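# Stand the coat stand upright inside the yellow tape

## Task

Get the coat stand standing upright so that each of its four feet lies fully within the area bounded by the yellow tape, with no foot resting on the tape. If the stand topples or is left leaning, the goal is not met.

## Robot and tools

Robot: TidyBot++, a mobile base (0.54 m long, 0.50 m wide, 0.38 m high) on four driven casters, carrying a single seven-joint arm with a two-finger gripper. The shoulder sits 0.12 m ahead of the base centre, 0.68 m above the floor. Segments: upper arm 0.42 m, forearm 0.31 m, hand 0.31 m. Cameras: base_camera on the base, wrist_camera looking along the hand. The arm begins folded, hand pointing down, poking up to 0.08 m past the base front. A loose object may occasionally get a brief nudge from outside.

Frames (metres): the base frame has its origin on the floor below the base centre, x ahead, y to the left, z up. The odometry frame is where the base frame was when the scene began. base_odometry comes from wheel rotation only, so slipping shows up as travel; heading is in radians, left positive, -3.142 to 3.142. base_tilt is in degrees, forward and right positive. Expect about 1 degree of fixed bias plus noise.

move tool. Any of base, joints, target form the action. Their motions begin together and may finish at different times.
- base: an object of relative offsets, measured from the pose of the base in the latest reported state (or where it is now, if a move was still running): translate_m (forward +, -2 to 2 m), strafe_m (left +, -2 to 2 m), rotate_rad (counter-clockwise from above +, -6.3 to 6.3 rad). A base move is cut off after 14 s (time_out).
- joints: absolute angle targets by name. joint_1_rad (any angle; arm yaw, positive is clockwise from above, opposite to heading), joint_2_rad (shoulder, -2.249 to 2.249, 0 is upright, positive leans forward), joint_3_rad (any angle), joint_4_rad (elbow, -2.579 to 2.579, 0 straight; with joint_3_rad at 3.14, negative bends the forearm forward), joint_5_rad (any angle), joint_6_rad (wrist, -2.099 to 2.099), joint_7_rad (any angle; hand roll, with hand down positive is counter-clockwise from above, and at 1.57 the fingers open left/right), gripper_pos (0 fully open to 1 fully closed). Done tolerances: 0.039 rad for joints 1 to 4, 0.095 for 5 to 7, 0.03 for the gripper. Unbounded joints go the short way round, so turn in steps under half a revolution.
- target: a single list of seven numbers [x, y, z, qw, qx, qy, qz], an absolute hand pose in the base frame (metres, then a unit quaternion), the same form hand_pose prints. Beside it, joints may carry only gripper_pos. The hand point is midway between the pads; the hand z axis runs along the fingers, and they close along its y axis.
- speeds: per-action speed caps: translate_m and strafe_m 0.05 to 0.5 m/s, rotate_rad 0.1 to 1.57 rad/s. When translating and strafing together, cap the speed under just one of those keys.
- cameras: list drawn from base_camera, wrist_camera, all; omitted or null means all, [] means none.
- blocking: true (default) returns once everything has stopped moving; false returns after roughly 0.5 s while motion continues. A new move overrides only the parts it names.
Unknown keys make a call invalid; out-of-range values get it refused. After a refusal, or an uncommanded stop (contact_stop, time_out, torque fault), the remaining move, wait and finished_scene calls of that reply are skipped.

wait: seconds (0 to 10) plus cameras; it issues no commands and returns early once all motion ends. stop: brakes every running motion; takes cameras. zoom_image: camera (base_camera or wrist_camera) and region [x0, y0, x1, y1] in pixels from the top-left corner, at most 504 by 504, of that camera's latest image. finished_scene: scene, the current scene's number; the stand must stay upright and in place with no help from the robot afterwards.

Results: joint_positions, hand_pose, hand_target (where the joint targets would put the hand), motor_effort in percent (peak of last action in brackets), Motor temperatures, base_status, joint_status, hand_status, a move line (done or the worst status), pictures (camera order of images), on_its_own, and earlier move for non-blocking moves. Words: moving, done, off_target (rested away from target, may still push), stopped, contact_stop, time_out, not_followed, torque_fault, limit_stop_at_motor_heat. Messages: joint command not followed / pose unreachable (with cause:) mean a check held back arm targets; ARM HIT flags a hard knock against base or self; MOTOR HOT appears from 60 °C, and at 75 °C an OVER-TEMPERATURE FAULT lets the arm sag for 30 to 60 s or more.

Arm hints: hand targets usually settle within about 3 cm; to refine, shift the last target by (wanted minus hand_pose). To keep a loaded hand still, resend hand_target rather than hand_pose. Poses low, close and pointing forward in front of the base go badly and can strike the base. Unreachable poses wander for up to 10 s then time_out. A hand pointing down reaches about 0.94 m high at most, only near the base. Loads make the arm sag; never command a loaded joint to its current reading. Gripper gap is about 85 x (1 - gripper_pos) mm; closing squeezes 100 to 150 N per finger, off_target at 1 means something is held. Closed fingertips extend about 20 mm beyond the hand point.

Cautions: the arm never avoids obstacles and keeps pushing when blocked. Joint torques above 104.5 N m (joints 1 to 4) or 51.3 N m (5 to 7) freeze the arm for 10 s. The robot can tip if a raised arm snags while the base moves, or if it reaches far out or swings sideways while extended; backing off or retracting restores it. Avoid drops, releasing moving parts, slams, hard pushes, and gripping hard on something still resting on a surface. The simulation keeps running while you think.

Each tool is called by a JSON object that holds its "fn" and its "kwargs", one argument or row to a line.

## Session

{"fn": "move", "kwargs": {

}}

Scene clock: 0.00 s.
Motor temperatures (°C): [33 35 30 33 38 40 33]
base_odometry: x=+0.000 y=+0.000 heading=+0.000
base_tilt: forward=+0.3 right=+0.5
base_status: not commanded
joint_positions: joint_1_rad=-0.015 joint_2_rad=-0.369 joint_3_rad=+3.144 joint_4_rad=-2.511 joint_5_rad=+0.030 joint_6_rad=-0.866 joint_7_rad=+1.545 gripper_pos=+0.000
joint_status: not commanded
motor_effort: joint_1_rad=-1 joint_2_rad=-3 joint_3_rad=+1 joint_4_rad=+15 joint_5_rad=+0 joint_6_rad=+1 joint_7_rad=+0
hand_pose: x=+0.2731 y=-0.0038 z=+0.5958 quat_wxyz=(+0.010, +0.998, +0.002, +0.067) (m; base frame)
hand_target: x=+0.2732 y=-0.0038 z=+0.5959 quat_wxyz=(+0.010, +0.998, +0.002, +0.067) (m; base frame)
hand_status: not commanded
pictures: base_camera, wrist_camera
Images, in order (width x height): base_camera 644x364, wrist_camera 644x476.

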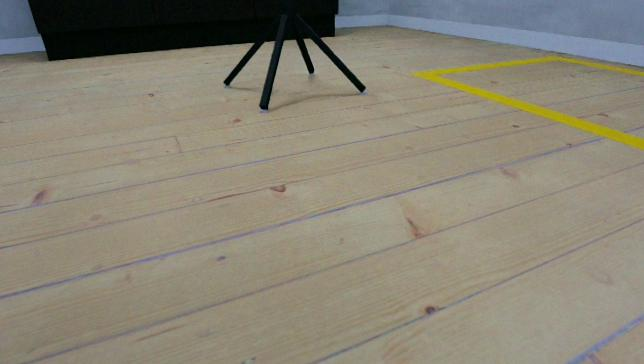

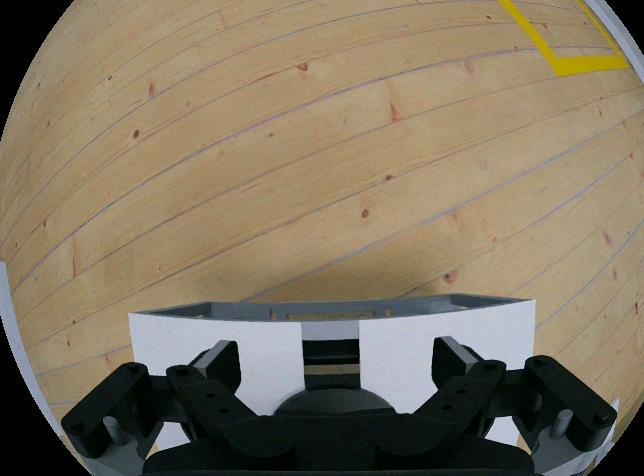

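{"fn": "move", "kwargs": {
  "joints": {"joint_6_rad": 0.45}
}}

{"fn": "zoom_image", "kwargs": {
  "camera": "base_camera",
  "region": [180, 0, 644, 160]
}}

Scene clock: 18.37 s.
move: done
base_odometry: x=+0.000 y=+0.000 heading=+0.000
base_tilt: forward=+0.4 right=+0.5
base_status: not commanded
joint_positions: joint_1_rad=-0.015 joint_2_rad=-0.369 joint_3_rad=+3.144 joint_4_rad=-2.510 joint_5_rad=+0.030 joint_6_rad=+0.422 joint_7_rad=+1.545 gripper_pos=+0.000
joint_status: all done
motor_effort: joint_1_rad=-1(2) joint_2_rad=-7(8) joint_3_rad=+1(1) joint_4_rad=+21(21) joint_5_rad=+0(1) joint_6_rad=+8(9) joint_7_rad=+0(1)
hand_pose: x=+0.5395 y=+0.0102 z=+0.8586 quat_wxyz=(-0.009, +0.757, +0.009, +0.653) (m; base frame)
hand_target: x=+0.5405 y=+0.0104 z=+0.8667 quat_wxyz=(-0.009, +0.749, +0.009, +0.663) (m; base frame)
hand_status: not commanded
pictures: base_camera, wrist_camera
Images, in order (width x height): base_camera 644x364, wrist_camera 644x476.

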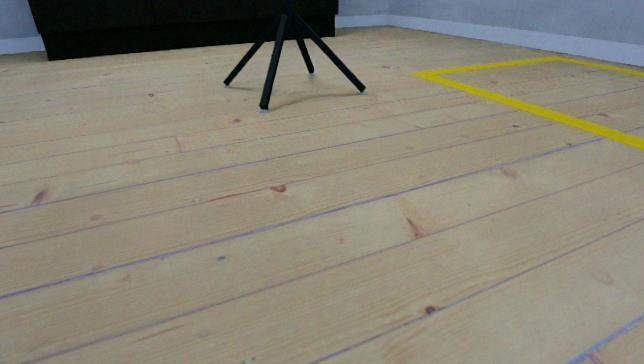

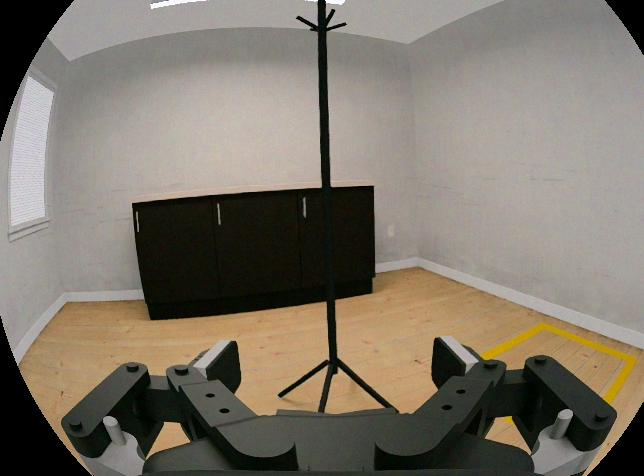

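Scaled by 1.086.

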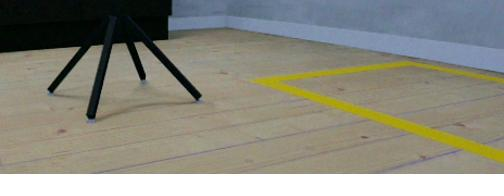

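{"fn": "move", "kwargs": {
  "base": {"rotate_rad": -0.6},
  "joints": {"joint_6_rad": 0.0}
}}

Scene clock: 44.83 s.
move: done
base_odometry: x=+0.000 y=+0.000 heading=-0.600
base_tilt: forward=+0.3 right=+0.5
base_status: done
joint_positions: joint_1_rad=-0.015 joint_2_rad=-0.369 joint_3_rad=+3.144 joint_4_rad=-2.510 joint_5_rad=+0.030 joint_6_rad=+0.030 joint_7_rad=+1.545 gripper_pos=+0.000
joint_status: all done
motor_effort: joint_1_rad=-2(2) joint_2_rad=-6(9) joint_3_rad=+1(2) joint_4_rad=+19(22) joint_5_rad=+0(1) joint_6_rad=+7(9) joint_7_rad=+0(0)
hand_pose: x=+0.4988 y=+0.0062 z=+0.7446 quat_wxyz=(-0.003, +0.870, +0.007, +0.493) (m; base frame)
hand_target: x=+0.4934 y=+0.0059 z=+0.7360 quat_wxyz=(-0.002, +0.878, +0.007, +0.479) (m; base frame)
hand_status: not commanded
pictures: base_camera, wrist_camera
Images, in order (width x height): base_camera 644x364, wrist_camera 644x476.

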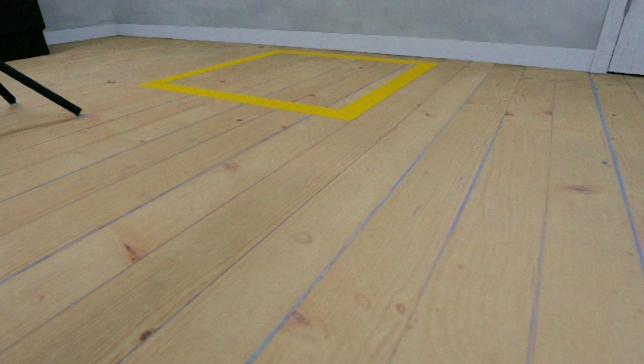

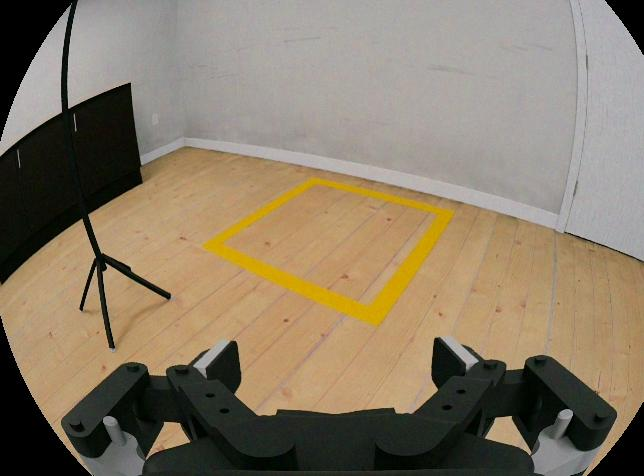

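{"fn": "zoom_image", "kwargs": {
  "camera": "base_camera",
  "region": [0, 30, 450, 140]
}}

{"fn": "zoom_image", "kwargs": {
  "camera": "wrist_camera",
  "region": [60, 160, 480, 370]
}}

Scaled by 1.120.

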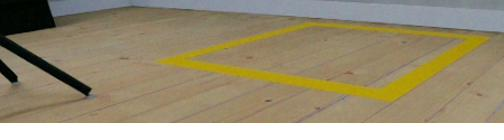

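Scaled by 1.200.

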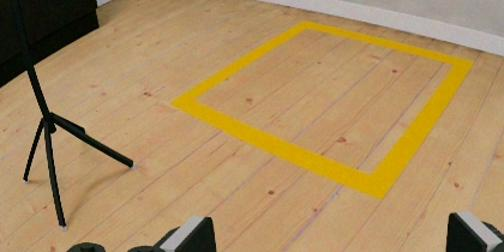

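{"fn": "move", "kwargs": {
  "base": {"translate_m": 0.5}
}}

{"fn": "zoom_image", "kwargs": {
  "camera": "base_camera",
  "region": [60, 20, 560, 240]
}}

Scene clock: 78.30 s.
move: done
base_odometry: x=+0.413 y=-0.283 heading=-0.601
base_tilt: forward=+0.3 right=+0.5
base_status: done
joint_positions: joint_1_rad=-0.015 joint_2_rad=-0.367 joint_3_rad=+3.144 joint_4_rad=-2.510 joint_5_rad=+0.030 joint_6_rad=+0.030 joint_7_rad=+1.545 gripper_pos=+0.000
joint_status: not commanded
motor_effort: joint_1_rad=+0(2) joint_2_rad=-6(9) joint_3_rad=+1(2) joint_4_rad=+19(21) joint_5_rad=+0(1) joint_6_rad=+7(8) joint_7_rad=+0(1)
hand_pose: x=+0.4989 y=+0.0062 z=+0.7435 quat_wxyz=(-0.003, +0.871, +0.007, +0.492) (m; base frame)
hand_target: x=+0.4934 y=+0.0059 z=+0.7360 quat_wxyz=(-0.002, +0.878, +0.007, +0.479) (m; base frame)
hand_status: not commanded
pictures: base_camera, wrist_camera
Images, in order (width x height): base_camera 644x364, wrist_camera 644x476.

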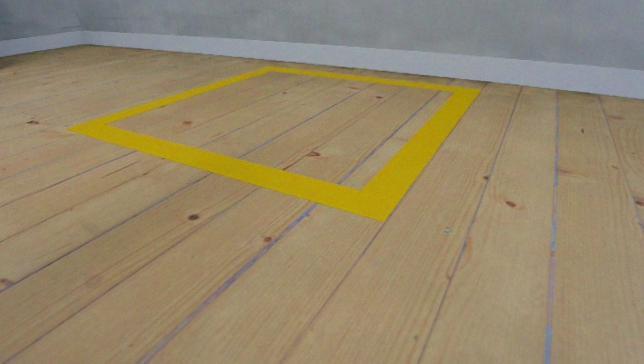

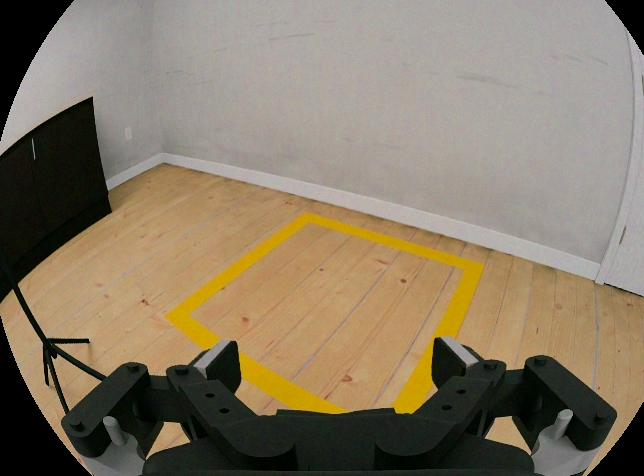

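Scaled by 1.008.

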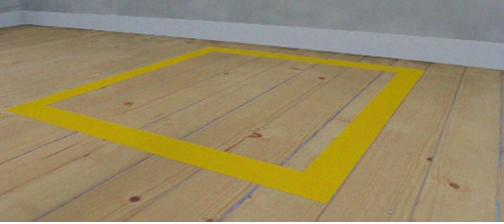

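{"fn": "move", "kwargs": {
  "base": {"translate_m": -0.092, "strafe_m": 0.314, "rotate_rad": 0.601},
  "joints": {"joint_1_rad": 0.0, "joint_2_rad": 0.592, "joint_3_rad": 3.1416, "joint_4_rad": -2.095, "joint_5_rad": 0.0, "joint_6_rad": 1.116, "joint_7_rad": 1.571}
}}

{"fn": "zoom_image", "kwargs": {
  "camera": "base_camera",
  "region": [150, 0, 644, 250]
}}

Scene clock: 174.80 s.
move: done
base_odometry: x=+0.514 y=+0.029 heading=+0.001
base_tilt: forward=+0.4 right=+0.5
base_status: done
joint_positions: joint_1_rad=-0.014 joint_2_rad=+0.591 joint_3_rad=+3.141 joint_4_rad=-2.113 joint_5_rad=+0.030 joint_6_rad=+1.085 joint_7_rad=+1.545 gripper_pos=+0.000
joint_status: all done
motor_effort: joint_1_rad=-2(4) joint_2_rad=-34(36) joint_3_rad=+0(3) joint_4_rad=+13(21) joint_5_rad=+0(2) joint_6_rad=+9(9) joint_7_rad=+0(2)
hand_pose: x=+0.7972 y=+0.0199 z=+0.7314 quat_wxyz=(-0.019, +0.724, +0.010, +0.690) (m; base frame)
hand_target: x=+0.8031 y=+0.0014 z=+0.7485 quat_wxyz=(+0.000, +0.707, +0.000, +0.707) (m; base frame)
hand_status: not commanded
pictures: base_camera, wrist_camera
Images, in order (width x height): base_camera 644x364, wrist_camera 644x476.

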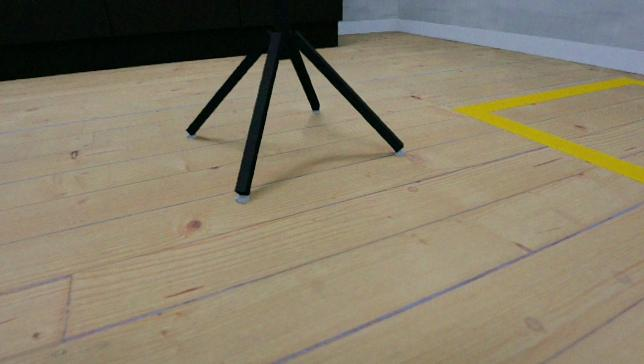

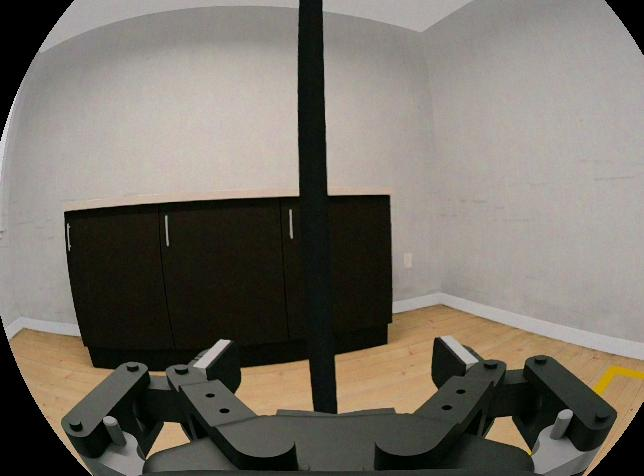

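Scaled by 1.020.

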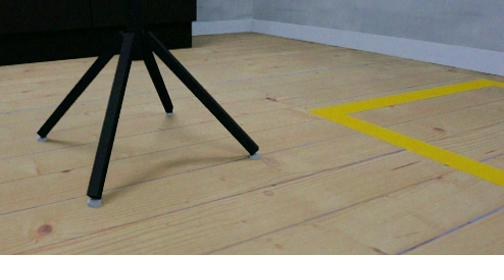

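{"fn": "move", "kwargs": {
  "base": {"translate_m": 0.14, "strafe_m": 0.022},
  "speeds": {"translate_m": 0.2}
}}

{"fn": "zoom_image", "kwargs": {
  "camera": "wrist_camera",
  "region": [180, 200, 480, 476]
}}

Scene clock: 202.47 s.
move: done
base_odometry: x=+0.654 y=+0.051 heading=+0.002
base_tilt: forward=+0.4 right=+0.4
base_status: done
joint_positions: joint_1_rad=-0.014 joint_2_rad=+0.594 joint_3_rad=+3.141 joint_4_rad=-2.107 joint_5_rad=+0.030 joint_6_rad=+1.089 joint_7_rad=+1.545 gripper_pos=+0.000
joint_status: not commanded
motor_effort: joint_1_rad=-1(2) joint_2_rad=-35(36) joint_3_rad=+0(1) joint_4_rad=+13(14) joint_5_rad=-1(1) joint_6_rad=+8(9) joint_7_rad=+0(1)
hand_pose: x=+0.7991 y=+0.0199 z=+0.7333 quat_wxyz=(-0.019, +0.722, +0.010, +0.692) (m; base frame)
hand_target: x=+0.8031 y=+0.0014 z=+0.7485 quat_wxyz=(+0.000, +0.707, +0.000, +0.707) (m; base frame)
hand_status: not commanded
pictures: base_camera, wrist_camera
Images, in order (width x height): base_camera 644x364, wrist_camera 644x476.

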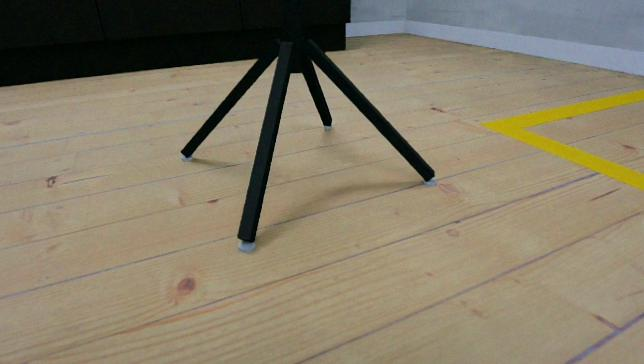

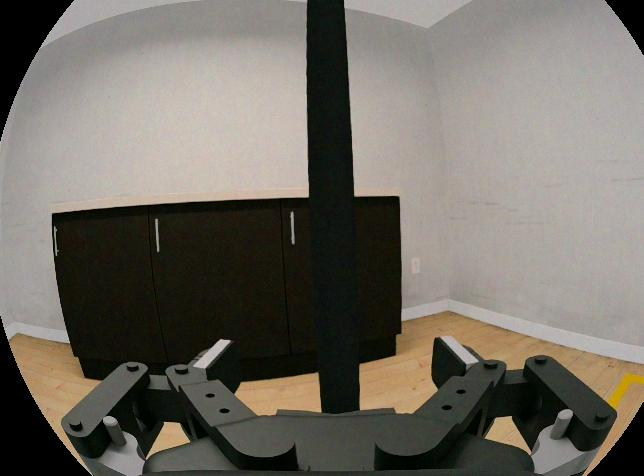

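Scaled by 1.680.

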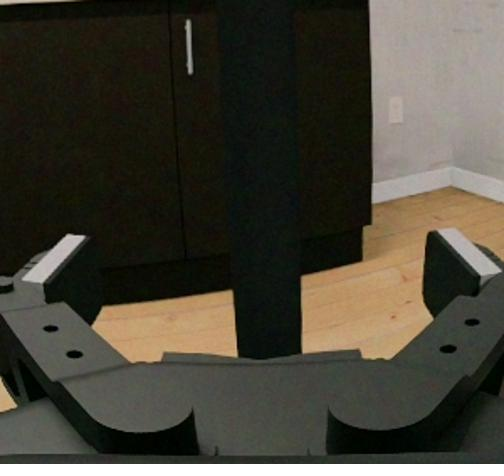

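{"fn": "move", "kwargs": {
  "base": {"translate_m": 0.08},
  "speeds": {"translate_m": 0.1}
}}

{"fn": "zoom_image", "kwargs": {
  "camera": "wrist_camera",
  "region": [180, 200, 480, 476]
}}

Scene clock: 213.27 s.
move: done
base_odometry: x=+0.735 y=+0.051 heading=+0.002
base_tilt: forward=+0.4 right=+0.5
base_status: done
joint_positions: joint_1_rad=-0.014 joint_2_rad=+0.595 joint_3_rad=+3.141 joint_4_rad=-2.105 joint_5_rad=+0.030 joint_6_rad=+1.089 joint_7_rad=+1.545 gripper_pos=+0.000
joint_status: not commanded
motor_effort: joint_1_rad=-1(2) joint_2_rad=-34(36) joint_3_rad=+0(1) joint_4_rad=+14(15) joint_5_rad=-1(1) joint_6_rad=+8(9) joint_7_rad=+0(1)
hand_pose: x=+0.7998 y=+0.0199 z=+0.7333 quat_wxyz=(-0.019, +0.721, +0.010, +0.692) (m; base frame)
hand_target: x=+0.8031 y=+0.0014 z=+0.7485 quat_wxyz=(+0.000, +0.707, +0.000, +0.707) (m; base frame)
hand_status: not commanded
pictures: base_camera, wrist_camera
Images, in order (width x height): base_camera 644x364, wrist_camera 644x476.

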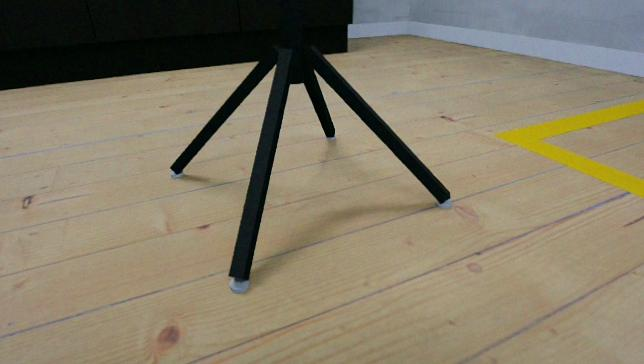

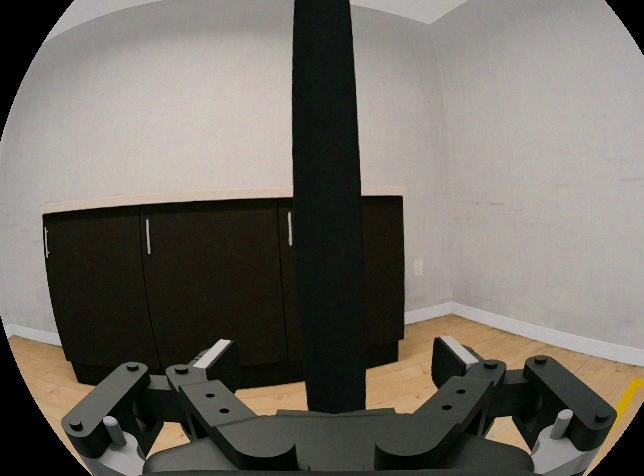

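Scaled by 1.680.

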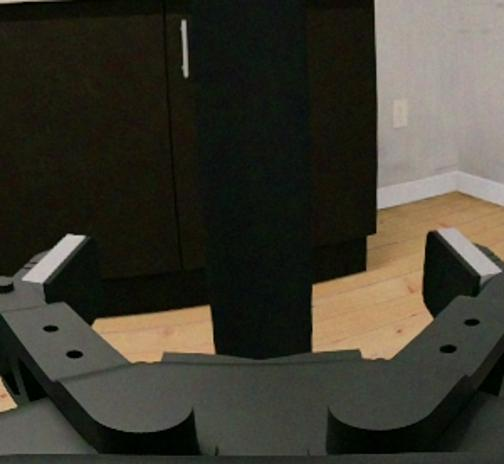

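{"fn": "move", "kwargs": {
  "base": {"translate_m": 0.04},
  "speeds": {"translate_m": 0.08}
}}

{"fn": "zoom_image", "kwargs": {
  "camera": "wrist_camera",
  "region": [180, 200, 480, 476]
}}

Scene clock: 219.40 s.
move: done
base_odometry: x=+0.775 y=+0.052 heading=+0.003
base_tilt: forward=+0.4 right=+0.5
base_status: done
joint_positions: joint_1_rad=-0.014 joint_2_rad=+0.596 joint_3_rad=+3.141 joint_4_rad=-2.104 joint_5_rad=+0.030 joint_6_rad=+1.090 joint_7_rad=+1.545 gripper_pos=+0.000
joint_status: not commanded
motor_effort: joint_1_rad=-1(3) joint_2_rad=-34(36) joint_3_rad=+0(1) joint_4_rad=+13(15) joint_5_rad=-1(1) joint_6_rad=+8(9) joint_7_rad=+0(0)
hand_pose: x=+0.8002 y=+0.0198 z=+0.7331 quat_wxyz=(-0.019, +0.721, +0.010, +0.692) (m; base frame)
hand_target: x=+0.8031 y=+0.0014 z=+0.7485 quat_wxyz=(+0.000, +0.707, +0.000, +0.707) (m; base frame)
hand_status: not commanded
pictures: base_camera, wrist_camera
Images, in order (width x height): base_camera 644x364, wrist_camera 644x476.

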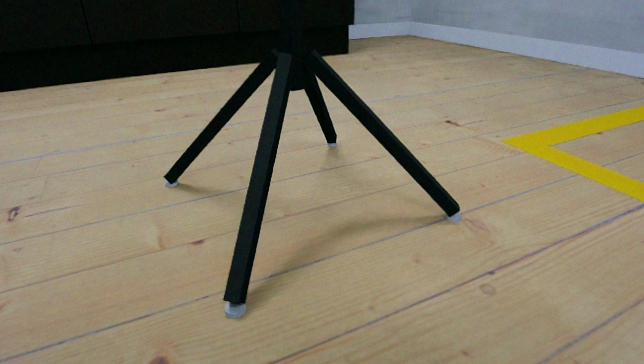

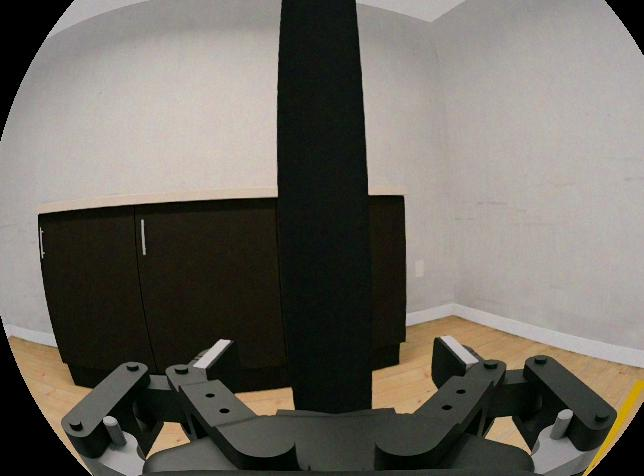

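Scaled by 1.680.

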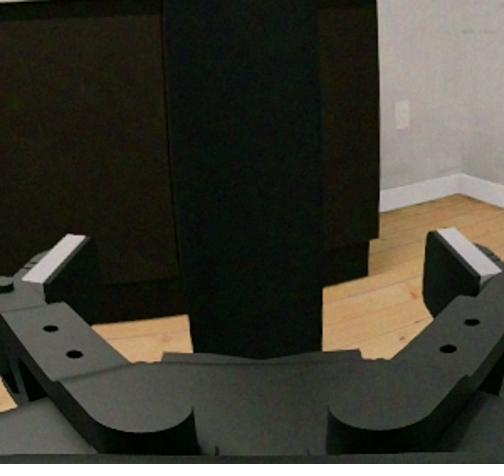

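{"fn": "move", "kwargs": {
  "base": {"translate_m": -0.027},
  "speeds": {"translate_m": 0.08},
  "cameras": ["wrist_camera"]
}}

{"fn": "move", "kwargs": {
  "joints": {"gripper_pos": 0.8}
}}

Scene clock: 246.30 s.
move: done
base_odometry: x=+0.748 y=+0.052 heading=+0.003
base_tilt: forward=+0.4 right=+0.4
base_status: done
joint_positions: joint_1_rad=-0.014 joint_2_rad=+0.597 joint_3_rad=+3.141 joint_4_rad=-2.104 joint_5_rad=+0.030 joint_6_rad=+1.090 joint_7_rad=+1.545 gripper_pos=+0.000
joint_status: not commanded
motor_effort: joint_1_rad=-1(3) joint_2_rad=-34(37) joint_3_rad=+0(1) joint_4_rad=+13(14) joint_5_rad=+0(1) joint_6_rad=+8(9) joint_7_rad=+0(1)
hand_pose: x=+0.8004 y=+0.0197 z=+0.7330 quat_wxyz=(-0.019, +0.721, +0.010, +0.692) (m; base frame)
hand_target: x=+0.8031 y=+0.0014 z=+0.7485 quat_wxyz=(+0.000, +0.707, +0.000, +0.707) (m; base frame)
hand_status: not commanded
pictures: wrist_camera
Images, in order (width x height): wrist_camera 644x476.

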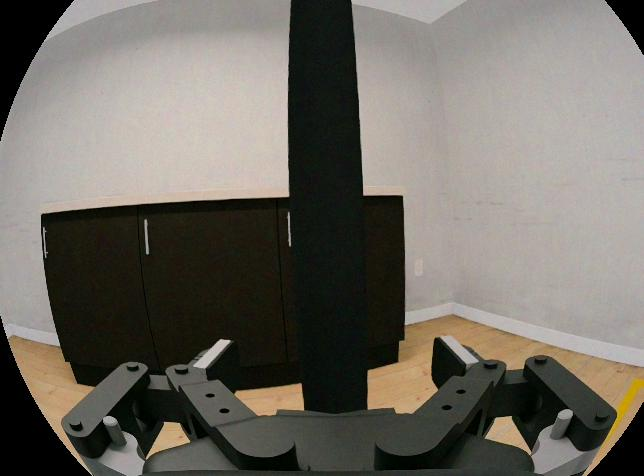

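Scene clock: 247.30 s.
move: off_target
base_odometry: x=+0.748 y=+0.052 heading=+0.003
base_tilt: forward=+0.4 right=+0.4
base_status: not commanded
joint_positions: joint_1_rad=-0.014 joint_2_rad=+0.597 joint_3_rad=+3.137 joint_4_rad=-2.105 joint_5_rad=+0.030 joint_6_rad=+1.093 joint_7_rad=+1.545 gripper_pos=+0.702
joint_status: gripper_pos off_target (ended at +0.702, target +0.800)
motor_effort: joint_1_rad=+0(4) joint_2_rad=-34(35) joint_3_rad=+0(4) joint_4_rad=+15(19) joint_5_rad=+0(5) joint_6_rad=+8(9) joint_7_rad=-1(2)
hand_pose: x=+0.7998 y=+0.0219 z=+0.7330 quat_wxyz=(-0.021, +0.721, +0.010, +0.693) (m; base frame)
hand_target: x=+0.8031 y=+0.0014 z=+0.7485 quat_wxyz=(+0.000, +0.707, +0.000, +0.707) (m; base frame)
hand_status: not commanded
pictures: base_camera, wrist_camera
Images, in order (width x height): base_camera 644x364, wrist_camera 644x476.

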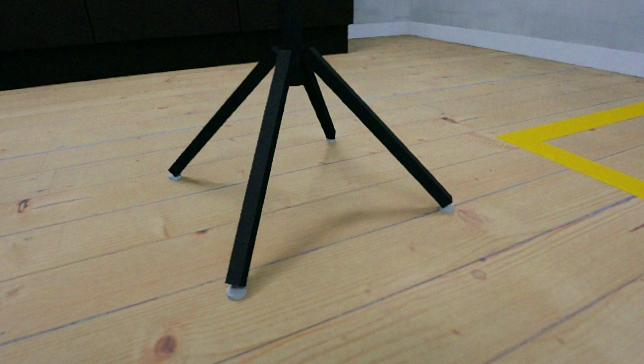

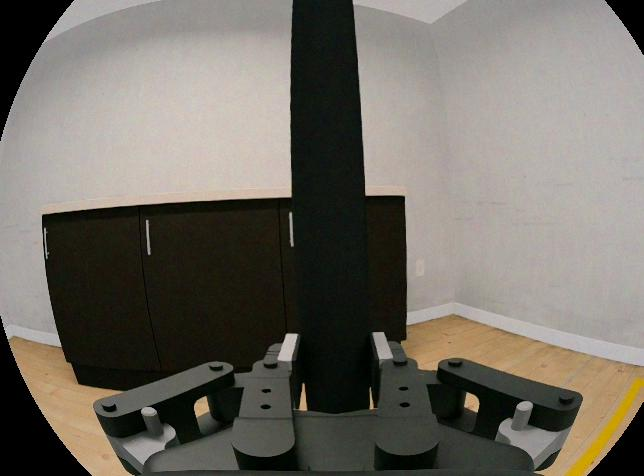

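{"fn": "move", "kwargs": {
  "joints": {"joint_2_rad": 0.531, "joint_4_rad": -2.0787, "joint_6_rad": 1.0389}
}}

{"fn": "move", "kwargs": {
  "joints": {"joint_2_rad": 0.474, "joint_4_rad": -2.0549, "joint_6_rad": 0.958}
}}

Scene clock: 266.13 s.
move: off_target
base_odometry: x=+0.748 y=+0.052 heading=+0.003
base_tilt: forward=+0.3 right=+0.5
base_status: not commanded
joint_positions: joint_1_rad=-0.014 joint_2_rad=+0.581 joint_3_rad=+3.137 joint_4_rad=-2.101 joint_5_rad=+0.030 joint_6_rad=+1.052 joint_7_rad=+1.545 gripper_pos=+0.702
joint_status: joint_2_rad off_target (ended at +0.581, target +0.531); the others done
motor_effort: joint_1_rad=+2(3) joint_2_rad=-36(37) joint_3_rad=+2(2) joint_4_rad=+15(16) joint_5_rad=-2(3) joint_6_rad=+10(10) joint_7_rad=-1(1)
hand_pose: x=+0.7997 y=+0.0219 z=+0.7336 quat_wxyz=(-0.021, +0.727, +0.011, +0.686) (m; base frame)
hand_target: x=+0.8028 y=+0.0014 z=+0.7737 quat_wxyz=(+0.000, +0.707, +0.000, +0.707) (m; base frame)
hand_status: not commanded
pictures: base_camera, wrist_camera
Images, in order (width x height): base_camera 644x364, wrist_camera 644x476.

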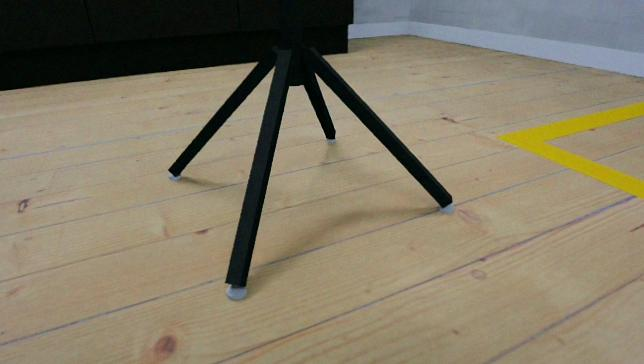

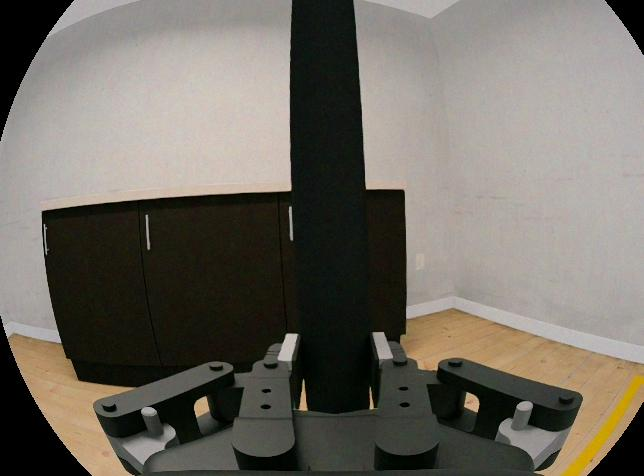

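Scene clock: 266.90 s.
move: off_target
base_odometry: x=+0.748 y=+0.052 heading=+0.003
base_tilt: forward=+0.4 right=+0.4
base_status: not commanded
joint_positions: joint_1_rad=-0.014 joint_2_rad=+0.550 joint_3_rad=+3.136 joint_4_rad=-2.089 joint_5_rad=+0.030 joint_6_rad=+0.970 joint_7_rad=+1.545 gripper_pos=+0.703
joint_status: joint_2_rad off_target (ended at +0.550, target +0.474); the others done
motor_effort: joint_1_rad=+5(5) joint_2_rad=-39(40) joint_3_rad=+3(3) joint_4_rad=+18(18) joint_5_rad=-4(4) joint_6_rad=+12(13) joint_7_rad=-1(2)
hand_pose: x=+0.7995 y=+0.0218 z=+0.7345 quat_wxyz=(-0.020, +0.741, +0.011, +0.671) (m; base frame)
hand_target: x=+0.8031 y=+0.0014 z=+0.7990 quat_wxyz=(+0.000, +0.707, +0.000, +0.707) (m; base frame)
hand_status: not commanded
pictures: base_camera, wrist_camera
Images, in order (width x height): base_camera 644x364, wrist_camera 644x476.

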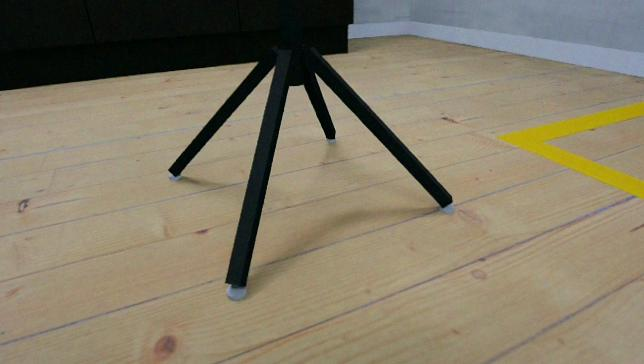

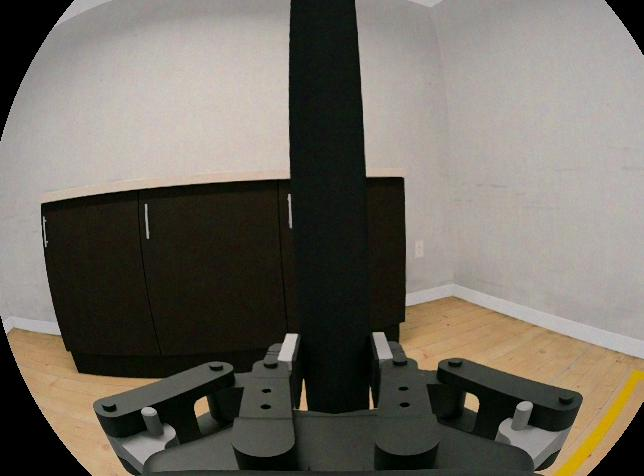

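{"fn": "move", "kwargs": {
  "joints": {"joint_2_rad": 0.40, "joint_4_rad": -2.04, "joint_6_rad": 1.14},
  "cameras": []
}}

{"fn": "move", "kwargs": {
  "joints": {"joint_2_rad": 0.25, "joint_4_rad": -1.99, "joint_6_rad": 1.165}
}}

Scene clock: 300.60 s.
move: off_target
base_odometry: x=+0.748 y=+0.052 heading=+0.003
base_tilt: forward=+0.4 right=+0.4
base_status: not commanded
joint_positions: joint_1_rad=-0.014 joint_2_rad=+0.552 joint_3_rad=+3.138 joint_4_rad=-2.104 joint_5_rad=+0.029 joint_6_rad=+1.005 joint_7_rad=+1.545 gripper_pos=+0.703
joint_status: joint_2_rad off_target (ended at +0.552, target +0.400); joint_4_rad off_target (ended at -2.104, target -2.040); joint_6_rad off_target (ended at +1.005, target +1.140)
motor_effort: joint_1_rad=-1(4) joint_2_rad=-58(58) joint_3_rad=-1(4) joint_4_rad=+29(29) joint_5_rad=+0(4) joint_6_rad=+26(26) joint_7_rad=+0(1)
hand_pose: x=+0.7962 y=+0.0204 z=+0.7370 quat_wxyz=(-0.019, +0.735, +0.010, +0.678) (m; base frame)
hand_target: x=+0.7857 y=+0.0014 z=+0.9125 quat_wxyz=(+0.000, +0.605, +0.000, +0.796) (m; base frame)
hand_status: not commanded
pictures: none
No camera images: "cameras" was empty.

Scene clock: 301.87 s.
move: off_target
base_odometry: x=+0.748 y=+0.052 heading=+0.003
base_tilt: forward=+0.4 right=+0.5
base_status: not commanded
joint_positions: joint_1_rad=-0.014 joint_2_rad=+0.490 joint_3_rad=+3.138 joint_4_rad=-2.113 joint_5_rad=+0.029 joint_6_rad=+1.003 joint_7_rad=+1.545 gripper_pos=+0.703
joint_status: joint_2_rad off_target (ended at +0.490, target +0.250); joint_4_rad off_target (ended at -2.113, target -1.990); joint_6_rad off_target (ended at +1.003, target +1.165)
motor_effort: joint_1_rad=-2(2) joint_2_rad=-67(70) joint_3_rad=+0(1) joint_4_rad=+39(40) joint_5_rad=-1(1) joint_6_rad=+36(36) joint_7_rad=+0(1)
hand_pose: x=+0.7891 y=+0.0203 z=+0.7738 quat_wxyz=(-0.019, +0.718, +0.011, +0.696) (m; base frame)
hand_target: x=+0.7435 y=+0.0014 z=+1.0426 quat_wxyz=(+0.000, +0.512, +0.000, +0.859) (m; base frame)
hand_status: not commanded
pictures: base_camera, wrist_camera
Images, in order (width x height): base_camera 644x364, wrist_camera 644x476.

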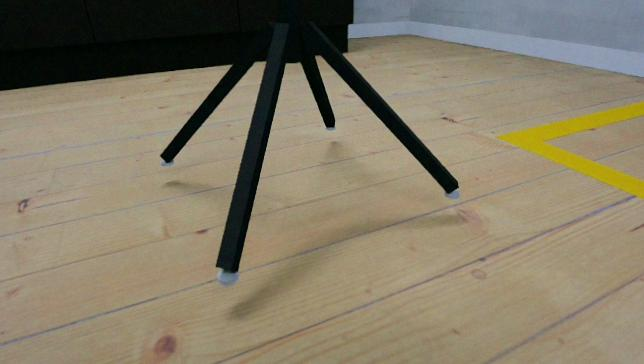

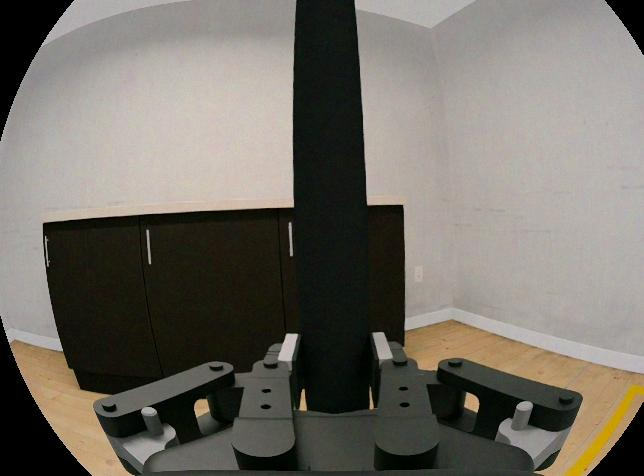

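{"fn": "move", "kwargs": {
  "base": {"translate_m": -0.012, "strafe_m": -1.08},
  "speeds": {"strafe_m": 0.3}
}}

Scene clock: 354.97 s.
Motor temperatures (°C): [32 46 30 33 37 42 32]
move: done
base_odometry: x=+0.738 y=-1.029 heading=+0.003
base_tilt: forward=+0.4 right=+0.4
base_status: done
joint_positions: joint_1_rad=+0.001 joint_2_rad=+0.490 joint_3_rad=+3.145 joint_4_rad=-2.113 joint_5_rad=+0.026 joint_6_rad=+1.003 joint_7_rad=+1.545 gripper_pos=+0.703
joint_status: not commanded
motor_effort: joint_1_rad=-2(7) joint_2_rad=-67(69) joint_3_rad=+0(4) joint_4_rad=+39(40) joint_5_rad=-1(3) joint_6_rad=+35(36) joint_7_rad=+0(1)
hand_pose: x=+0.7894 y=+0.0056 z=+0.7740 quat_wxyz=(-0.010, +0.718, +0.002, +0.696) (m; base frame)
hand_target: x=+0.7435 y=+0.0014 z=+1.0426 quat_wxyz=(+0.000, +0.512, +0.000, +0.859) (m; base frame)
hand_status: not commanded
pictures: base_camera, wrist_camera
Images, in order (width x height): base_camera 644x364, wrist_camera 644x476.

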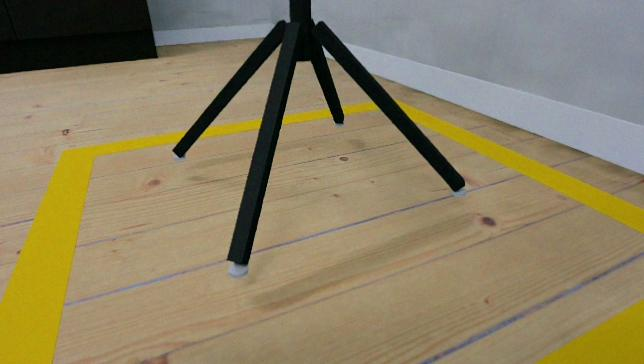

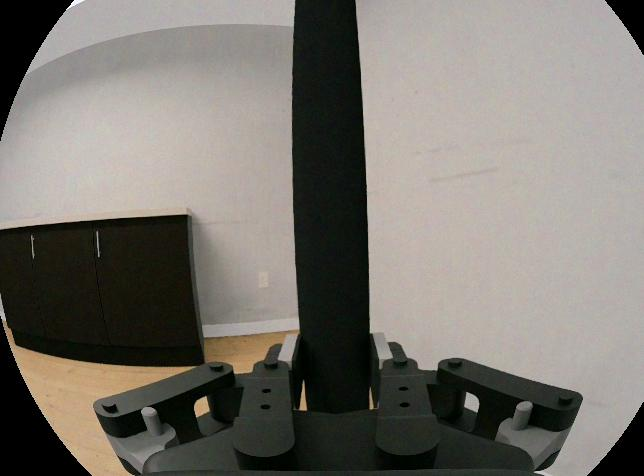

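{"fn": "move", "kwargs": {
  "joints": {"joint_2_rad": 0.29, "joint_4_rad": -2.0033, "joint_6_rad": 1.158},
  "cameras": []
}}

{"fn": "move", "kwargs": {
  "joints": {"joint_2_rad": 0.325, "joint_4_rad": -2.015, "joint_6_rad": 1.153},
  "cameras": []
}}

{"fn": "move", "kwargs": {
  "joints": {"joint_2_rad": 0.36, "joint_4_rad": -2.0267, "joint_6_rad": 1.147},
  "cameras": []
}}

{"fn": "move", "kwargs": {
  "joints": {"joint_2_rad": 0.40, "joint_4_rad": -2.04, "joint_6_rad": 1.14}
}}

Scene clock: 380.50 s.
move: off_target
base_odometry: x=+0.738 y=-1.029 heading=+0.003
base_tilt: forward=+0.4 right=+0.5
base_status: not commanded
joint_positions: joint_1_rad=+0.001 joint_2_rad=+0.497 joint_3_rad=+3.145 joint_4_rad=-2.115 joint_5_rad=+0.026 joint_6_rad=+1.003 joint_7_rad=+1.545 gripper_pos=+0.703
joint_status: joint_2_rad off_target (ended at +0.497, target +0.290); joint_4_rad off_target (ended at -2.115, target -2.003); joint_6_rad off_target (ended at +1.003, target +1.158)
motor_effort: joint_1_rad=-1(2) joint_2_rad=-67(69) joint_3_rad=+0(1) joint_4_rad=+39(40) joint_5_rad=+0(1) joint_6_rad=+35(36) joint_7_rad=+0(0)
hand_pose: x=+0.7895 y=+0.0056 z=+0.7683 quat_wxyz=(-0.010, +0.721, +0.002, +0.693) (m; base frame)
hand_target: x=+0.7574 y=+0.0014 z=+1.0084 quat_wxyz=(+0.000, +0.538, +0.000, +0.843) (m; base frame)
hand_status: not commanded
pictures: none
No camera images: "cameras" was empty.

Scene clock: 381.40 s.
move: off_target
base_odometry: x=+0.738 y=-1.029 heading=+0.003
base_tilt: forward=+0.4 right=+0.5
base_status: not commanded
joint_positions: joint_1_rad=+0.001 joint_2_rad=+0.529 joint_3_rad=+3.145 joint_4_rad=-2.123 joint_5_rad=+0.026 joint_6_rad=+1.003 joint_7_rad=+1.545 gripper_pos=+0.703
joint_status: joint_2_rad off_target (ended at +0.529, target +0.325); joint_4_rad off_target (ended at -2.123, target -2.015); joint_6_rad off_target (ended at +1.003, target +1.153)
motor_effort: joint_1_rad=-2(2) joint_2_rad=-66(69) joint_3_rad=+0(1) joint_4_rad=+37(39) joint_5_rad=-1(1) joint_6_rad=+34(36) joint_7_rad=+0(1)
hand_pose: x=+0.7894 y=+0.0056 z=+0.7434 quat_wxyz=(-0.010, +0.734, +0.002, +0.679) (m; base frame)
hand_target: x=+0.7679 y=+0.0014 z=+0.9784 quat_wxyz=(+0.000, +0.559, +0.000, +0.829) (m; base frame)
hand_status: not commanded
pictures: none
No camera images: "cameras" was empty.

Scene clock: 382.07 s.
move: off_target
base_odometry: x=+0.738 y=-1.029 heading=+0.003
base_tilt: forward=+0.4 right=+0.4
base_status: not commanded
joint_positions: joint_1_rad=+0.001 joint_2_rad=+0.530 joint_3_rad=+3.145 joint_4_rad=-2.123 joint_5_rad=+0.026 joint_6_rad=+1.005 joint_7_rad=+1.545 gripper_pos=+0.703
joint_status: joint_2_rad off_target (ended at +0.530, target +0.360); joint_4_rad off_target (ended at -2.123, target -2.027); joint_6_rad off_target (ended at +1.005, target +1.147)
motor_effort: joint_1_rad=-1(1) joint_2_rad=-63(66) joint_3_rad=+0(1) joint_4_rad=+35(37) joint_5_rad=+0(1) joint_6_rad=+31(33) joint_7_rad=-1(1)
hand_pose: x=+0.7895 y=+0.0056 z=+0.7430 quat_wxyz=(-0.010, +0.734, +0.002, +0.679) (m; base frame)
hand_target: x=+0.7770 y=+0.0014 z=+0.9478 quat_wxyz=(+0.000, +0.581, +0.000, +0.814) (m; base frame)
hand_status: not commanded
pictures: none
No camera images: "cameras" was empty.

Scene clock: 382.77 s.
move: off_target
base_odometry: x=+0.738 y=-1.029 heading=+0.003
base_tilt: forward=+0.3 right=+0.5
base_status: not commanded
joint_positions: joint_1_rad=+0.001 joint_2_rad=+0.535 joint_3_rad=+3.145 joint_4_rad=-2.123 joint_5_rad=+0.026 joint_6_rad=+1.014 joint_7_rad=+1.545 gripper_pos=+0.703
joint_status: joint_2_rad off_target (ended at +0.535, target +0.400); joint_4_rad off_target (ended at -2.123, target -2.040); joint_6_rad off_target (ended at +1.014, target +1.140)
motor_effort: joint_1_rad=+0(1) joint_2_rad=-57(64) joint_3_rad=+0(1) joint_4_rad=+32(36) joint_5_rad=+0(2) joint_6_rad=+27(31) joint_7_rad=+0(1)
hand_pose: x=+0.7900 y=+0.0056 z=+0.7425 quat_wxyz=(-0.010, +0.733, +0.002, +0.681) (m; base frame)
hand_target: x=+0.7857 y=+0.0014 z=+0.9125 quat_wxyz=(+0.000, +0.605, +0.000, +0.796) (m; base frame)
hand_status: not commanded
pictures: base_camera, wrist_camera
Images, in order (width x height): base_camera 644x364, wrist_camera 644x476.

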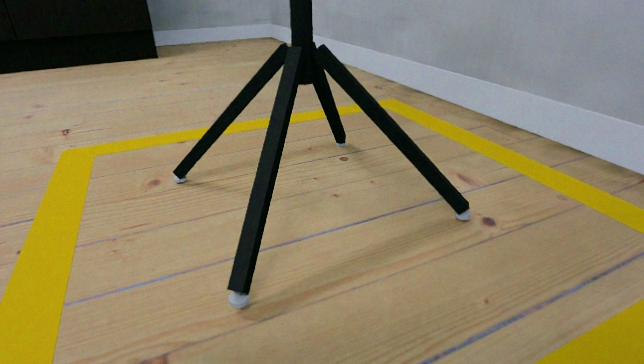

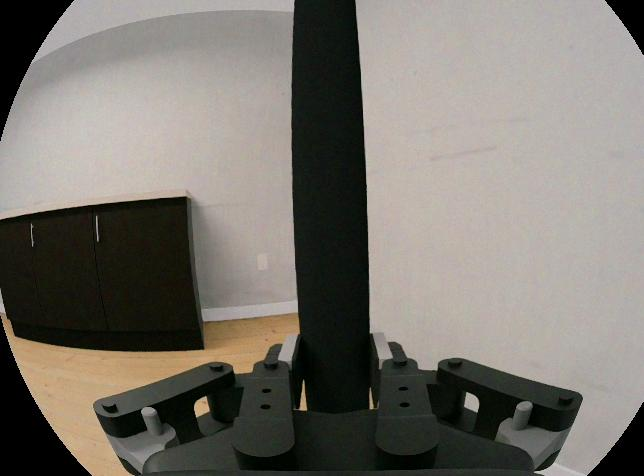

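{"fn": "move", "kwargs": {
  "joints": {"joint_2_rad": 0.46, "joint_4_rad": -2.075, "joint_6_rad": 1.09},
  "cameras": []
}}

{"fn": "move", "kwargs": {
  "joints": {"joint_2_rad": 0.53, "joint_4_rad": -2.107, "joint_6_rad": 1.035}
}}

Scene clock: 390.23 s.
move: off_target
base_odometry: x=+0.738 y=-1.029 heading=+0.003
base_tilt: forward=+0.4 right=+0.5
base_status: not commanded
joint_positions: joint_1_rad=+0.001 joint_2_rad=+0.536 joint_3_rad=+3.145 joint_4_rad=-2.124 joint_5_rad=+0.026 joint_6_rad=+1.014 joint_7_rad=+1.545 gripper_pos=+0.703
joint_status: joint_2_rad off_target (ended at +0.536, target +0.460); joint_4_rad off_target (ended at -2.124, target -2.075); the others done
motor_effort: joint_1_rad=+1(2) joint_2_rad=-47(58) joint_3_rad=+1(2) joint_4_rad=+27(32) joint_5_rad=-1(3) joint_6_rad=+20(27) joint_7_rad=-1(1)
hand_pose: x=+0.7900 y=+0.0056 z=+0.7414 quat_wxyz=(-0.010, +0.733, +0.002, +0.680) (m; base frame)
hand_target: x=+0.7938 y=+0.0014 z=+0.8396 quat_wxyz=(+0.000, +0.661, +0.000, +0.750) (m; base frame)
hand_status: not commanded
pictures: none
No camera images: "cameras" was empty.

Scene clock: 391.03 s.
move: done
base_odometry: x=+0.738 y=-1.029 heading=+0.003
base_tilt: forward=+0.4 right=+0.5
base_status: not commanded
joint_positions: joint_1_rad=+0.001 joint_2_rad=+0.538 joint_3_rad=+3.144 joint_4_rad=-2.124 joint_5_rad=+0.026 joint_6_rad=+1.014 joint_7_rad=+1.545 gripper_pos=+0.703
joint_status: all done
motor_effort: joint_1_rad=+2(3) joint_2_rad=-36(48) joint_3_rad=+2(2) joint_4_rad=+21(27) joint_5_rad=-3(3) joint_6_rad=+11(20) joint_7_rad=-1(1)
hand_pose: x=+0.7899 y=+0.0063 z=+0.7401 quat_wxyz=(-0.011, +0.734, +0.002, +0.679) (m; base frame)
hand_target: x=+0.7948 y=+0.0014 z=+0.7600 quat_wxyz=(+0.000, +0.718, +0.000, +0.696) (m; base frame)
hand_status: not commanded
pictures: base_camera, wrist_camera
Images, in order (width x height): base_camera 644x364, wrist_camera 644x476.

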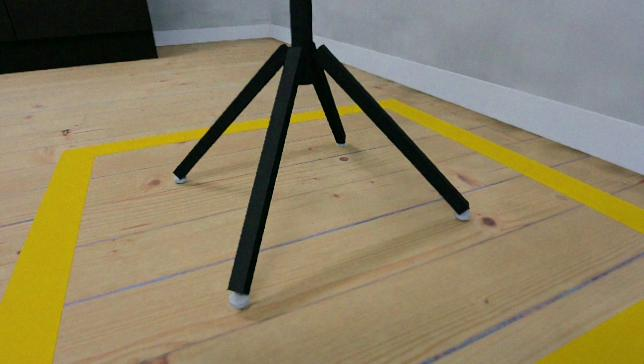

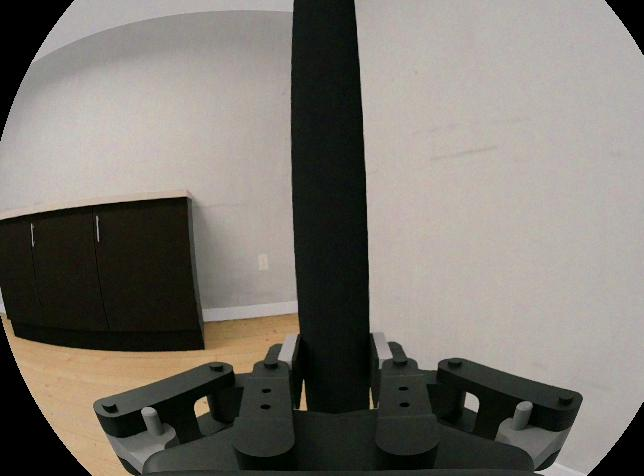

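{"fn": "move", "kwargs": {
  "joints": {"gripper_pos": 0.4},
  "cameras": ["wrist_camera"]
}}

{"fn": "move", "kwargs": {
  "joints": {"gripper_pos": 0.0}
}}

Scene clock: 396.63 s.
move: done
base_odometry: x=+0.738 y=-1.029 heading=+0.003
base_tilt: forward=+0.4 right=+0.5
base_status: not commanded
joint_positions: joint_1_rad=+0.001 joint_2_rad=+0.539 joint_3_rad=+3.144 joint_4_rad=-2.107 joint_5_rad=+0.025 joint_6_rad=+1.024 joint_7_rad=+1.545 gripper_pos=+0.400
joint_status: all done
motor_effort: joint_1_rad=-1(3) joint_2_rad=-34(37) joint_3_rad=+0(2) joint_4_rad=+14(21) joint_5_rad=+1(3) joint_6_rad=+8(12) joint_7_rad=+0(1)
hand_pose: x=+0.7954 y=+0.0062 z=+0.7507 quat_wxyz=(-0.011, +0.725, +0.002, +0.689) (m; base frame)
hand_target: x=+0.7948 y=+0.0014 z=+0.7600 quat_wxyz=(+0.000, +0.718, +0.000, +0.696) (m; base frame)
hand_status: not commanded
pictures: wrist_camera
Images, in order (width x height): wrist_camera 644x476.

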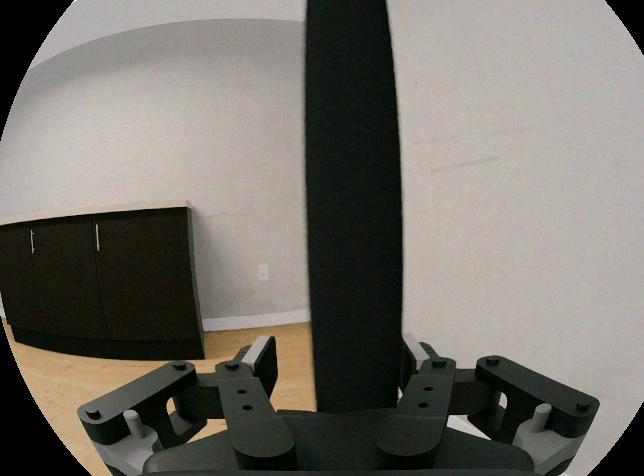

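Scene clock: 397.40 s.
move: done
base_odometry: x=+0.738 y=-1.029 heading=+0.003
base_tilt: forward=+0.4 right=+0.5
base_status: not commanded
joint_positions: joint_1_rad=+0.001 joint_2_rad=+0.539 joint_3_rad=+3.144 joint_4_rad=-2.107 joint_5_rad=+0.025 joint_6_rad=+1.024 joint_7_rad=+1.545 gripper_pos=+0.000
joint_status: all done
motor_effort: joint_1_rad=+0(2) joint_2_rad=-33(34) joint_3_rad=+0(1) joint_4_rad=+14(15) joint_5_rad=+0(1) joint_6_rad=+8(9) joint_7_rad=+0(1)
hand_pose: x=+0.7954 y=+0.0062 z=+0.7507 quat_wxyz=(-0.011, +0.725, +0.002, +0.689) (m; base frame)
hand_target: x=+0.7948 y=+0.0014 z=+0.7600 quat_wxyz=(+0.000, +0.718, +0.000, +0.696) (m; base frame)
hand_status: not commanded
pictures: base_camera, wrist_camera
Images, in order (width x height): base_camera 644x364, wrist_camera 644x476.

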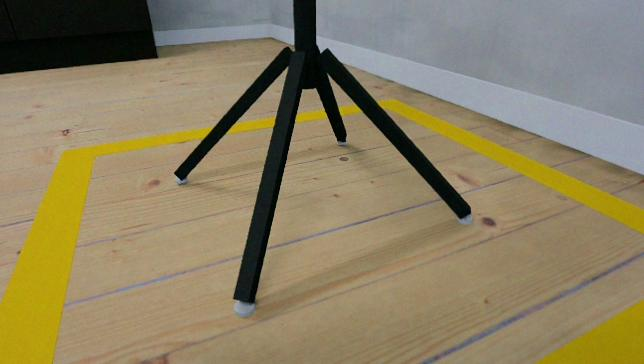

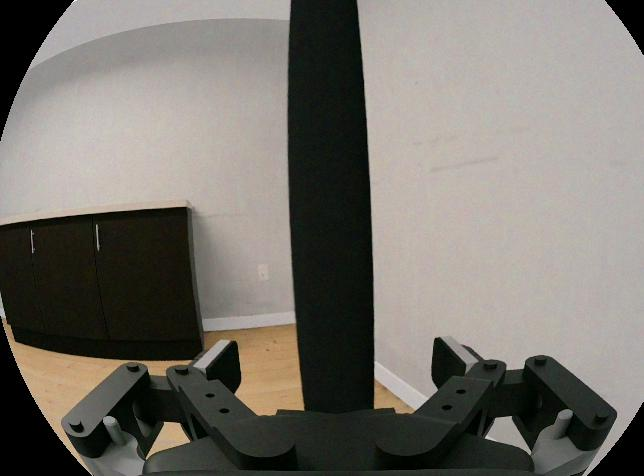

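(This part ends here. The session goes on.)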